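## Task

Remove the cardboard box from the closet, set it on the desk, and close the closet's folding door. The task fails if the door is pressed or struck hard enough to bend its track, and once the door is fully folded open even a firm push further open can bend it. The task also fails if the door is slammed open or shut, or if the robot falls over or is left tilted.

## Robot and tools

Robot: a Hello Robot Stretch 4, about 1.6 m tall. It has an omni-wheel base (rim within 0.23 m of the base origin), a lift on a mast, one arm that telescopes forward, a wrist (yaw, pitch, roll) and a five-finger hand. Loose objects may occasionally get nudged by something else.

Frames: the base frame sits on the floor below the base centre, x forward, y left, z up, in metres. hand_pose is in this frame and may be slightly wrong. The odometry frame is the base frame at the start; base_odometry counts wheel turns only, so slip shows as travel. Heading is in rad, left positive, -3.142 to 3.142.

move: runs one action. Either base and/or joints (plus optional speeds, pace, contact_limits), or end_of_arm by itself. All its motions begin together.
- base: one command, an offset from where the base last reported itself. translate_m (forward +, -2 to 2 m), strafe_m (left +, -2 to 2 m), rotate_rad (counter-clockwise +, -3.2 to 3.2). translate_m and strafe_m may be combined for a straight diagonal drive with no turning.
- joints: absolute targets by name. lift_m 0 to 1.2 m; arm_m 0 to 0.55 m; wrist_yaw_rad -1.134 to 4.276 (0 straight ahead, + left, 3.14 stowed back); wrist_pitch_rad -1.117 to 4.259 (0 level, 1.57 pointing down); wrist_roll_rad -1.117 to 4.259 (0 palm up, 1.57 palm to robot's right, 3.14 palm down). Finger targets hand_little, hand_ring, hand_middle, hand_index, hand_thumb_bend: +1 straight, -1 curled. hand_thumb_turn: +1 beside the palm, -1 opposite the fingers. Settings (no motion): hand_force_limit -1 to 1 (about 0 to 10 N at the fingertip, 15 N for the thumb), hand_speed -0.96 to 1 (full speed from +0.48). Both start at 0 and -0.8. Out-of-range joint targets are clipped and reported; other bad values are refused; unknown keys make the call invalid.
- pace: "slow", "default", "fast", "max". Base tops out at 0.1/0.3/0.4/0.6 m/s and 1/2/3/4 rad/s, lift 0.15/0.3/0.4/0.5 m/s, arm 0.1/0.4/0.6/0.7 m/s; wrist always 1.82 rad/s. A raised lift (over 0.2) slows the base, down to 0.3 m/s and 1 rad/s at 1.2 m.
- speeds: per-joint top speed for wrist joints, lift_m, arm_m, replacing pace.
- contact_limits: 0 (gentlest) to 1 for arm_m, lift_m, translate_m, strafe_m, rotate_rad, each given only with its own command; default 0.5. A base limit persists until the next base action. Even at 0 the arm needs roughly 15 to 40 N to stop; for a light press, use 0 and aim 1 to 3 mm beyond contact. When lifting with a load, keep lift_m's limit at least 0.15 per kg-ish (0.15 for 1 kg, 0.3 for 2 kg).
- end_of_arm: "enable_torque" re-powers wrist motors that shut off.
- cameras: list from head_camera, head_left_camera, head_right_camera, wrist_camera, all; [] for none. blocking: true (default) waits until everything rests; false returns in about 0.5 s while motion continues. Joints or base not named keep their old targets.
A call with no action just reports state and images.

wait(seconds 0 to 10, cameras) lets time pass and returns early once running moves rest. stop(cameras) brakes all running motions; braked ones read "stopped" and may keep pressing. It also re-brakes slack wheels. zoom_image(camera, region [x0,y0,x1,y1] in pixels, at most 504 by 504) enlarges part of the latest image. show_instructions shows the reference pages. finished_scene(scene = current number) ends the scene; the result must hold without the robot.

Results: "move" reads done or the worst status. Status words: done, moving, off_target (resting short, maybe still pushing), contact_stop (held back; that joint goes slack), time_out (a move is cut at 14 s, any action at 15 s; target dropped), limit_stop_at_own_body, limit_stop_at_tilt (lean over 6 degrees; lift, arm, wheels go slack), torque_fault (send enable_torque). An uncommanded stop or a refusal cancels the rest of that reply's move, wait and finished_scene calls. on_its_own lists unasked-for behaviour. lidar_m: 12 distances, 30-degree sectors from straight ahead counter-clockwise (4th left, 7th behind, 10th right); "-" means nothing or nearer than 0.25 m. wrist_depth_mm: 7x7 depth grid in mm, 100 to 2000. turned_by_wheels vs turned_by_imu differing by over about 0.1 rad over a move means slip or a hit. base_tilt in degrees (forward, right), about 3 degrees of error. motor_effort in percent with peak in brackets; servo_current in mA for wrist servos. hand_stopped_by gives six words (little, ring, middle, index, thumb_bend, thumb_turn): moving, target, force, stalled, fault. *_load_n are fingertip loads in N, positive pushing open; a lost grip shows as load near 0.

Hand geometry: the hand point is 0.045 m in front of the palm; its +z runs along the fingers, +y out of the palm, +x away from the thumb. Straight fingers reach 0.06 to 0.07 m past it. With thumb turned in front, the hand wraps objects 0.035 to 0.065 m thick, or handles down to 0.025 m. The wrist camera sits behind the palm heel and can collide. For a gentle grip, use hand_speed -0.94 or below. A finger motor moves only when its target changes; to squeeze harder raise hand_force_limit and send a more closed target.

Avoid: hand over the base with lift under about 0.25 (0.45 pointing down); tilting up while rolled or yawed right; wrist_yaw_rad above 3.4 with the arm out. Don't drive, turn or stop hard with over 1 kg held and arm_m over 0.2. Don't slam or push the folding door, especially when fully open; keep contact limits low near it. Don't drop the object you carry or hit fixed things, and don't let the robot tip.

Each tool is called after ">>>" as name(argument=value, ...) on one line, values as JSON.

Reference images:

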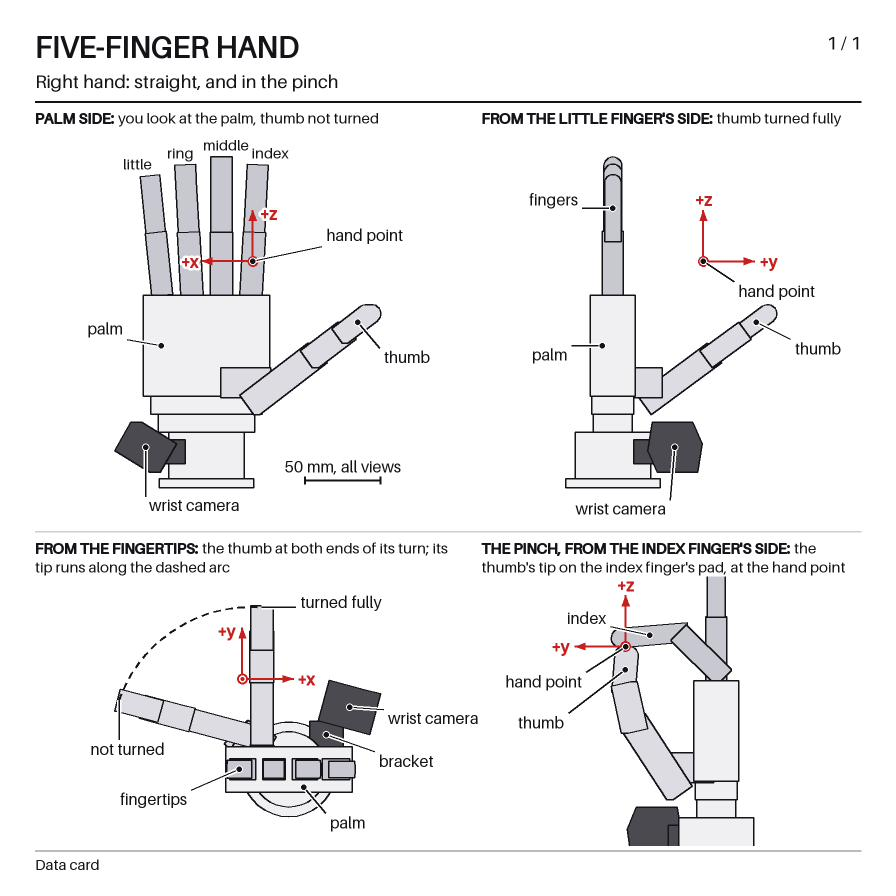

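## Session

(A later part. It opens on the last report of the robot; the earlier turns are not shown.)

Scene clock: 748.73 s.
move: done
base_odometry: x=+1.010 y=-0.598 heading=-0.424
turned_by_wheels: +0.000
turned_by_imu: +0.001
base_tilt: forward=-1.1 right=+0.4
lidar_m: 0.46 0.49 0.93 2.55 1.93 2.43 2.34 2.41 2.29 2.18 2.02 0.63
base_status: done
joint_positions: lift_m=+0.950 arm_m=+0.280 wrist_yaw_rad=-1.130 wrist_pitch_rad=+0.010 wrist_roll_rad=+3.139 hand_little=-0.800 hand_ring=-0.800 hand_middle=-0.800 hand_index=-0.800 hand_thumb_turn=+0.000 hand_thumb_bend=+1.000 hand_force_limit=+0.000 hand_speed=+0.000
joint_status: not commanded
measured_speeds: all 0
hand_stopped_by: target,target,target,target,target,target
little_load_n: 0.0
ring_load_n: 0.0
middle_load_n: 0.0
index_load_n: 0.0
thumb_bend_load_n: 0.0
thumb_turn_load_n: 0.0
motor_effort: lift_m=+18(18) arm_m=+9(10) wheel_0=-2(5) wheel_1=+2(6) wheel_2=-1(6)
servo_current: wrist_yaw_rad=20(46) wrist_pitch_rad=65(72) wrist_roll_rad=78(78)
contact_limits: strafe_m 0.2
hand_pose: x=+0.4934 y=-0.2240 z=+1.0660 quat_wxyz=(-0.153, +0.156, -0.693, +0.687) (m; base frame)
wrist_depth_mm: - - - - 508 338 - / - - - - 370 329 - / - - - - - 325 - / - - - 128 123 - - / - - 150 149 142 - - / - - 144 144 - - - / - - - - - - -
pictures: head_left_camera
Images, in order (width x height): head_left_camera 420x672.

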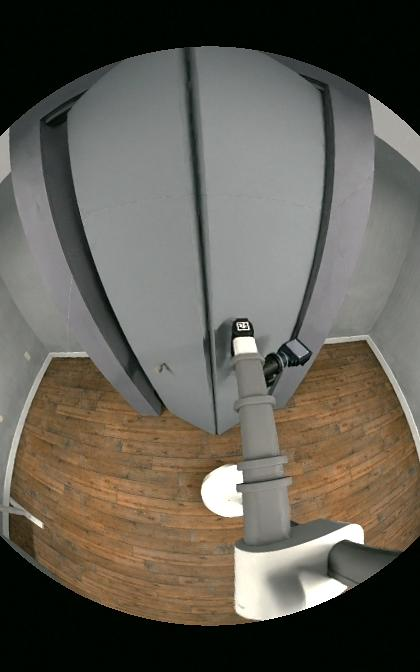

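>>> move(base={"translate_m": -0.15}, joints={"arm_m": 0.05})

>>> move(joints={"wrist_yaw_rad": 3.05, "wrist_roll_rad": 0})

>>> move(base={"translate_m": 0.15, "strafe_m": 0.1}, pace="slow")

>>> move(joints={"arm_m": 0.3}, speeds={"arm_m": 0.05}, contact_limits={"arm_m": 0}, cameras=["head_camera", "head_left_camera"])

Scene clock: 757.77 s.
move: done
base_odometry: x=+0.874 y=-0.536 heading=-0.424
turned_by_wheels: +0.000
turned_by_imu: +0.001
base_tilt: forward=-1.1 right=+0.4
lidar_m: 0.61 0.66 1.13 2.49 1.87 2.26 2.19 2.26 2.31 2.18 2.24 0.83
base_status: done
joint_positions: lift_m=+0.950 arm_m=+0.050 wrist_yaw_rad=-1.130 wrist_pitch_rad=+0.010 wrist_roll_rad=+3.139 hand_little=-0.800 hand_ring=-0.800 hand_middle=-0.800 hand_index=-0.800 hand_thumb_turn=+0.000 hand_thumb_bend=+1.000 hand_force_limit=+0.000 hand_speed=+0.000
joint_status: all done
measured_speeds: all 0
hand_stopped_by: target,target,target,target,target,target
little_load_n: 0.0
ring_load_n: 0.5
middle_load_n: 0.0
index_load_n: 0.0
thumb_bend_load_n: 0.0
thumb_turn_load_n: 0.0
motor_effort: lift_m=+18(18) arm_m=-9(12) wheel_0=+0(8) wheel_1=-2(7) wheel_2=+0(10)
servo_current: wrist_yaw_rad=39(39) wrist_pitch_rad=65(65) wrist_roll_rad=39(72)
hand_pose: x=+0.2641 y=-0.2240 z=+1.0660 quat_wxyz=(-0.153, +0.156, -0.693, +0.687) (m; base frame)
wrist_depth_mm: - - - - - - - / - - - - - - - / - - - - - - - / - - - 128 127 - - / - - 150 150 144 - - / - - 144 144 - - - / - - - - - - -
pictures: none

Scene clock: 760.70 s.
move: done
base_odometry: x=+0.874 y=-0.536 heading=-0.424
turned_by_wheels: +0.000
turned_by_imu: +0.001
base_tilt: forward=-1.1 right=+0.4
lidar_m: 0.62 0.68 1.13 2.49 1.87 2.27 2.19 2.28 2.29 2.18 2.23 0.81
base_status: not commanded
joint_positions: lift_m=+0.950 arm_m=+0.050 wrist_yaw_rad=+3.047 wrist_pitch_rad=+0.010 wrist_roll_rad=+0.002 hand_little=-0.800 hand_ring=-0.800 hand_middle=-0.800 hand_index=-0.800 hand_thumb_turn=+0.000 hand_thumb_bend=+1.000 hand_force_limit=+0.000 hand_speed=+0.000
joint_status: all done
measured_speeds: all 0
hand_stopped_by: target,target,target,target,target,target
little_load_n: 0.0
ring_load_n: 0.0
middle_load_n: 0.0
index_load_n: -0.5
thumb_bend_load_n: 0.0
thumb_turn_load_n: 0.0
motor_effort: lift_m=+18(18) arm_m=-9(10) wheel_0=-1(1) wheel_1=-2(2) wheel_2=+0(0)
servo_current: wrist_yaw_rad=39(143) wrist_pitch_rad=59(72) wrist_roll_rad=33(111)
hand_pose: x=+0.0114 y=+0.1388 z=+1.1864 quat_wxyz=(-0.474, -0.478, +0.526, +0.520) (m; base frame)
wrist_depth_mm: - 190 - - - - - / - 189 - - - - - / 120 169 244 - - - - / 187 191 237 129 127 - - / - - - 149 144 - - / - - 145 144 - - - / - - - - - - -
pictures: none

Scene clock: 763.67 s.
move: done
base_odometry: x=+1.051 y=-0.507 heading=-0.424
turned_by_wheels: +0.000
turned_by_imu: +0.001
base_tilt: forward=-1.1 right=+0.5
lidar_m: 0.45 0.56 0.92 2.46 1.85 2.34 2.34 2.43 2.40 2.26 2.02 0.54
base_status: done
joint_positions: lift_m=+0.950 arm_m=+0.050 wrist_yaw_rad=+3.047 wrist_pitch_rad=+0.010 wrist_roll_rad=+0.002 hand_little=-0.800 hand_ring=-0.800 hand_middle=-0.800 hand_index=-0.800 hand_thumb_turn=+0.000 hand_thumb_bend=+1.000 hand_force_limit=+0.000 hand_speed=+0.000
joint_status: not commanded
measured_speeds: all 0
hand_stopped_by: target,target,target,target,target,target
little_load_n: 0.5
ring_load_n: 0.0
middle_load_n: 0.0
index_load_n: 0.0
thumb_bend_load_n: 0.0
thumb_turn_load_n: 0.0
motor_effort: lift_m=+18(18) arm_m=-10(10) wheel_0=-1(7) wheel_1=+3(6) wheel_2=-1(6)
servo_current: wrist_yaw_rad=33(46) wrist_pitch_rad=72(72) wrist_roll_rad=20(65)
hand_pose: x=+0.0114 y=+0.1388 z=+1.1864 quat_wxyz=(-0.474, -0.478, +0.526, +0.520) (m; base frame)
wrist_depth_mm: - 190 - - - - - / - 190 - - - - - / 121 170 245 - - - - / 187 191 259 129 127 - - / - - - 149 144 - - / - - 145 144 - - - / - - - - - - -
pictures: none

Scene clock: 769.07 s.
move: done
base_odometry: x=+1.051 y=-0.507 heading=-0.424
turned_by_wheels: +0.000
turned_by_imu: +0.002
base_tilt: forward=-1.2 right=+0.4
lidar_m: 0.49 0.59 0.94 2.45 1.83 2.31 2.35 2.46 2.39 2.28 2.01 0.60
base_status: not commanded
joint_positions: lift_m=+0.950 arm_m=+0.300 wrist_yaw_rad=+3.048 wrist_pitch_rad=+0.010 wrist_roll_rad=+0.002 hand_little=-0.800 hand_ring=-0.800 hand_middle=-0.800 hand_index=-0.800 hand_thumb_turn=+0.000 hand_thumb_bend=+1.000 hand_force_limit=+0.000 hand_speed=+0.000
joint_status: all done
measured_speeds: all 0
hand_stopped_by: target,target,target,target,target,target
little_load_n: 0.0
ring_load_n: 0.0
middle_load_n: 0.0
index_load_n: 0.0
thumb_bend_load_n: 0.0
thumb_turn_load_n: 0.0
motor_effort: lift_m=+18(18) arm_m=+9(14) wheel_0=+2(2) wheel_1=+2(3) wheel_2=-1(3)
servo_current: wrist_yaw_rad=33(46) wrist_pitch_rad=59(72) wrist_roll_rad=33(72)
contact_limits: arm_m 0
hand_pose: x=+0.2606 y=+0.1386 z=+1.1864 quat_wxyz=(-0.474, -0.478, +0.526, +0.520) (m; base frame)
wrist_depth_mm: - - - - - - - / 118 191 - - - - - / 128 181 436 - - - - / - 268 309 128 127 - - / - - - 150 144 - - / - - 145 144 - - - / - - - - - - -
pictures: head_camera, head_left_camera
Images, in order (width x height): head_camera 420x560, head_left_camera 420x672.

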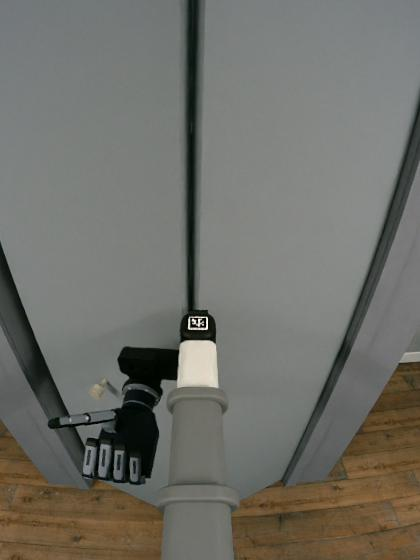

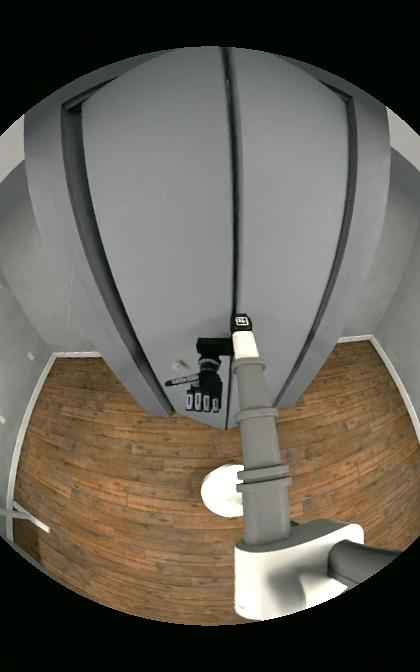

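>>> move(joints={"arm_m": 0.42}, speeds={"arm_m": 0.05}, contact_limits={"arm_m": 0}, cameras=["head_camera"])

>>> move(joints={"arm_m": 0.47}, speeds={"arm_m": 0.03}, contact_limits={"arm_m": 0}, cameras=["head_camera", "head_left_camera"])

Scene clock: 778.77 s.
move: done
base_odometry: x=+1.051 y=-0.507 heading=-0.424
turned_by_wheels: +0.000
turned_by_imu: +0.002
base_tilt: forward=-1.1 right=+0.5
lidar_m: 0.60 0.65 0.93 2.46 1.84 2.33 2.35 2.43 2.37 2.28 2.03 0.69
base_status: not commanded
joint_positions: lift_m=+0.950 arm_m=+0.420 wrist_yaw_rad=+3.048 wrist_pitch_rad=+0.010 wrist_roll_rad=+0.002 hand_little=-0.800 hand_ring=-0.800 hand_middle=-0.800 hand_index=-0.800 hand_thumb_turn=+0.000 hand_thumb_bend=+1.000 hand_force_limit=+0.000 hand_speed=+0.000
joint_status: all done
measured_speeds: all 0
hand_stopped_by: target,target,target,target,target,target
little_load_n: 0.0
ring_load_n: 0.0
middle_load_n: 0.0
index_load_n: 0.0
thumb_bend_load_n: 0.0
thumb_turn_load_n: 0.0
motor_effort: lift_m=+18(18) arm_m=+9(13) wheel_0=+2(3) wheel_1=+2(2) wheel_2=-1(2)
servo_current: wrist_yaw_rad=39(46) wrist_pitch_rad=52(72) wrist_roll_rad=59(72)
contact_limits: arm_m 0
hand_pose: x=+0.3805 y=+0.1385 z=+1.1864 quat_wxyz=(-0.474, -0.478, +0.526, +0.520) (m; base frame)
wrist_depth_mm: 109 - - - - - - / 109 166 - - - - - / 115 192 402 - - - - / - 262 370 128 127 - - / - - 150 149 144 - - / - - 144 144 - - - / - - - - - - -
pictures: head_camera
Images, in order (width x height): head_camera 420x560.

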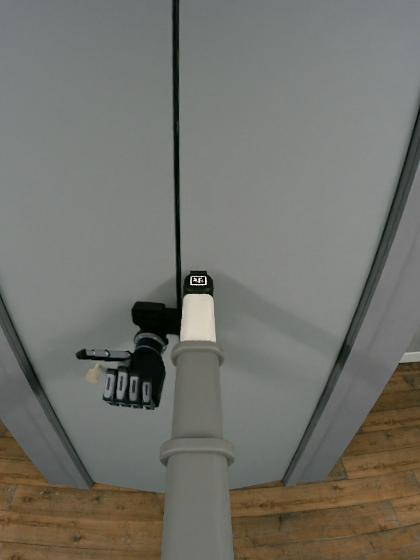

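Scene clock: 780.80 s.
move: done
base_odometry: x=+1.051 y=-0.507 heading=-0.424
turned_by_wheels: +0.000
turned_by_imu: +0.001
base_tilt: forward=-1.1 right=+0.4
lidar_m: 0.66 0.68 0.93 2.46 1.84 2.32 2.35 2.44 2.38 2.27 2.01 0.71
base_status: not commanded
joint_positions: lift_m=+0.950 arm_m=+0.470 wrist_yaw_rad=+3.049 wrist_pitch_rad=+0.010 wrist_roll_rad=+0.002 hand_little=-0.800 hand_ring=-0.800 hand_middle=-0.800 hand_index=-0.800 hand_thumb_turn=+0.000 hand_thumb_bend=+1.000 hand_force_limit=+0.000 hand_speed=+0.000
joint_status: all done
measured_speeds: all 0
hand_stopped_by: target,target,target,target,target,target
little_load_n: 0.0
ring_load_n: 0.0
middle_load_n: 0.0
index_load_n: 0.0
thumb_bend_load_n: 0.0
thumb_turn_load_n: 0.0
motor_effort: lift_m=+18(18) arm_m=+10(13) wheel_0=+2(2) wheel_1=+2(2) wheel_2=-1(1)
servo_current: wrist_yaw_rad=39(39) wrist_pitch_rad=59(72) wrist_roll_rad=46(65)
contact_limits: arm_m 0
hand_pose: x=+0.4305 y=+0.1385 z=+1.1864 quat_wxyz=(-0.474, -0.478, +0.526, +0.520) (m; base frame)
wrist_depth_mm: 115 - - - - - - / 114 164 - - - - - / 116 191 421 - - - - / - - 366 128 127 - - / - - 148 150 144 - - / - - 143 144 - - - / - - - - - - -
pictures: head_camera, head_left_camera
Images, in order (width x height): head_camera 420x560, head_left_camera 420x672.

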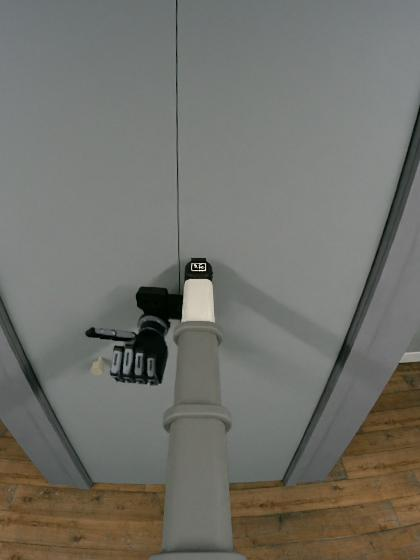

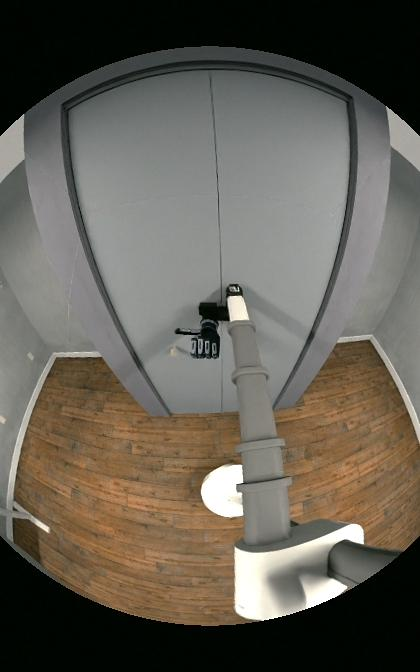

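>>> move(joints={"arm_m": 0.5}, speeds={"arm_m": 0.02}, contact_limits={"arm_m": 0})

>>> move(joints={"arm_m": 0.2}, cameras=["head_camera"])

Scene clock: 783.70 s.
move: contact_stop
base_odometry: x=+1.051 y=-0.507 heading=-0.424
turned_by_wheels: +0.000
turned_by_imu: +0.001
base_tilt: forward=-1.1 right=+0.4
lidar_m: 0.66 0.69 0.93 2.46 1.84 2.32 2.34 2.44 2.37 2.27 2.02 0.68
base_status: not commanded
joint_positions: lift_m=+0.950 arm_m=+0.476 wrist_yaw_rad=+3.052 wrist_pitch_rad=+0.010 wrist_roll_rad=+0.002 hand_little=-0.800 hand_ring=-0.800 hand_middle=-0.800 hand_index=-0.800 hand_thumb_turn=+0.000 hand_thumb_bend=+1.000 hand_force_limit=+0.000 hand_speed=+0.000
joint_status: arm_m contact_stop (moved +0.007 of +0.030)
measured_speeds: all 0
hand_stopped_by: target,target,target,target,target,target
little_load_n: 0.0
ring_load_n: 0.0
middle_load_n: 0.0
index_load_n: 0.0
thumb_bend_load_n: 0.0
thumb_turn_load_n: 0.5
on_its_own: arm_m is slack since a contact_stop (your +0.500 is given up)
motor_effort: lift_m=+18(18) arm_m=+0(15) wheel_0=+2(2) wheel_1=+3(3) wheel_2=-5(5)
servo_current: wrist_yaw_rad=39(46) wrist_pitch_rad=59(72) wrist_roll_rad=39(65)
contact_limits: arm_m 0
hand_pose: x=+0.4368 y=+0.1377 z=+1.1864 quat_wxyz=(-0.475, -0.479, +0.525, +0.519) (m; base frame)
wrist_depth_mm: 114 - - - - - - / 114 125 - - - - - / 115 182 370 - - - - / - - 270 128 127 - - / - - 147 149 144 - - / - - 143 144 - - - / - - - - - - -
pictures: none

not run: a stop that you did not command came earlier in this reply.

>>> move(joints={"arm_m": 0.2})

>>> move(base={"translate_m": -0.5, "strafe_m": 0.1}, cameras=["head_camera", "head_left_camera"])

Scene clock: 787.30 s.
move: done
base_odometry: x=+1.051 y=-0.507 heading=-0.424
turned_by_wheels: +0.000
turned_by_imu: +0.001
base_tilt: forward=-1.1 right=+0.5
lidar_m: 0.66 0.66 0.92 2.46 1.83 2.31 2.36 2.44 2.40 2.27 2.01 0.71
base_status: not commanded
joint_positions: lift_m=+0.950 arm_m=+0.200 wrist_yaw_rad=+3.052 wrist_pitch_rad=+0.010 wrist_roll_rad=+0.002 hand_little=-0.800 hand_ring=-0.800 hand_middle=-0.800 hand_index=-0.800 hand_thumb_turn=+0.000 hand_thumb_bend=+1.000 hand_force_limit=+0.000 hand_speed=+0.000
joint_status: all done
measured_speeds: all 0
hand_stopped_by: target,target,target,target,target,target
little_load_n: 0.0
ring_load_n: 0.0
middle_load_n: 0.0
index_load_n: 0.0
thumb_bend_load_n: 0.0
thumb_turn_load_n: 0.0
motor_effort: lift_m=+18(18) arm_m=-10(14) wheel_0=+2(2) wheel_1=+2(3) wheel_2=-1(5)
servo_current: wrist_yaw_rad=33(46) wrist_pitch_rad=59(72) wrist_roll_rad=39(72)
hand_pose: x=+0.1607 y=+0.1377 z=+1.1864 quat_wxyz=(-0.475, -0.479, +0.525, +0.519) (m; base frame)
wrist_depth_mm: 122 - - - - - - / 114 133 452 - - - - / 122 181 338 - - - - / 125 209 336 128 127 - - / - - - 149 144 - - / - - 145 144 - - - / - - - - - - -
pictures: none

Scene clock: 790.47 s.
move: done
base_odometry: x=+0.637 y=-0.210 heading=-0.424
turned_by_wheels: +0.000
turned_by_imu: +0.000
base_tilt: forward=-1.1 right=+0.5
lidar_m: 1.14 1.21 2.47 1.58 1.62 1.94 1.86 1.90 2.51 2.39 2.48 1.22
base_status: done
joint_positions: lift_m=+0.950 arm_m=+0.200 wrist_yaw_rad=+3.052 wrist_pitch_rad=+0.010 wrist_roll_rad=+0.002 hand_little=-0.800 hand_ring=-0.800 hand_middle=-0.800 hand_index=-0.800 hand_thumb_turn=+0.000 hand_thumb_bend=+1.000 hand_force_limit=+0.000 hand_speed=+0.000
joint_status: not commanded
measured_speeds: all 0
hand_stopped_by: target,target,target,target,target,target
little_load_n: 0.0
ring_load_n: -0.5
middle_load_n: 0.0
index_load_n: 0.0
thumb_bend_load_n: 0.0
thumb_turn_load_n: 0.0
motor_effort: lift_m=+18(18) arm_m=-9(10) wheel_0=-2(9) wheel_1=-2(5) wheel_2=-2(9)
servo_current: wrist_yaw_rad=26(46) wrist_pitch_rad=65(72) wrist_roll_rad=26(65)
hand_pose: x=+0.1607 y=+0.1377 z=+1.1864 quat_wxyz=(-0.475, -0.479, +0.525, +0.519) (m; base frame)
wrist_depth_mm: 121 - - - - - - / 114 134 466 - - - - / 122 182 340 - - - - / 125 208 340 128 127 - - / - - - 148 144 - - / - - 145 144 - - - / - - - - - - -
pictures: head_camera, head_left_camera
Images, in order (width x height): head_camera 420x560, head_left_camera 420x672.

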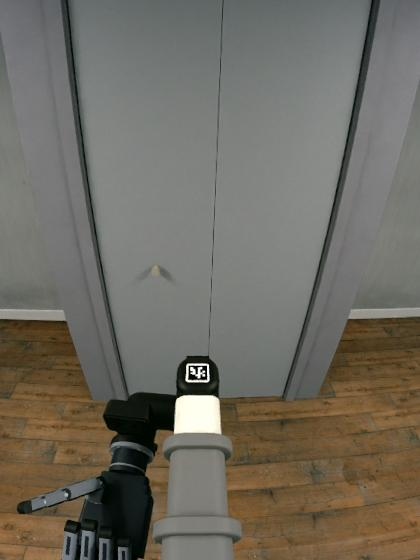

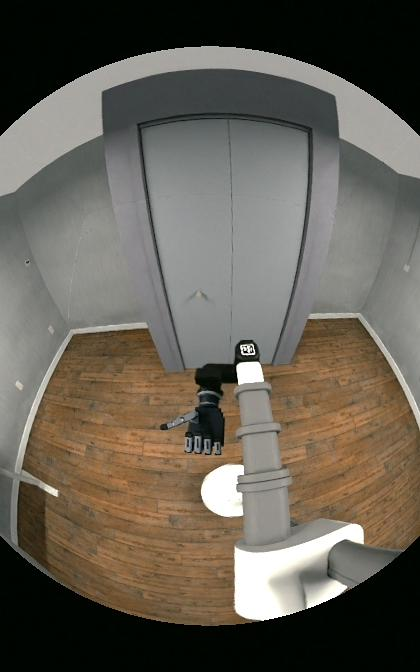

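>>> finished_scene(scene=2)

The scene is finished: the task was done.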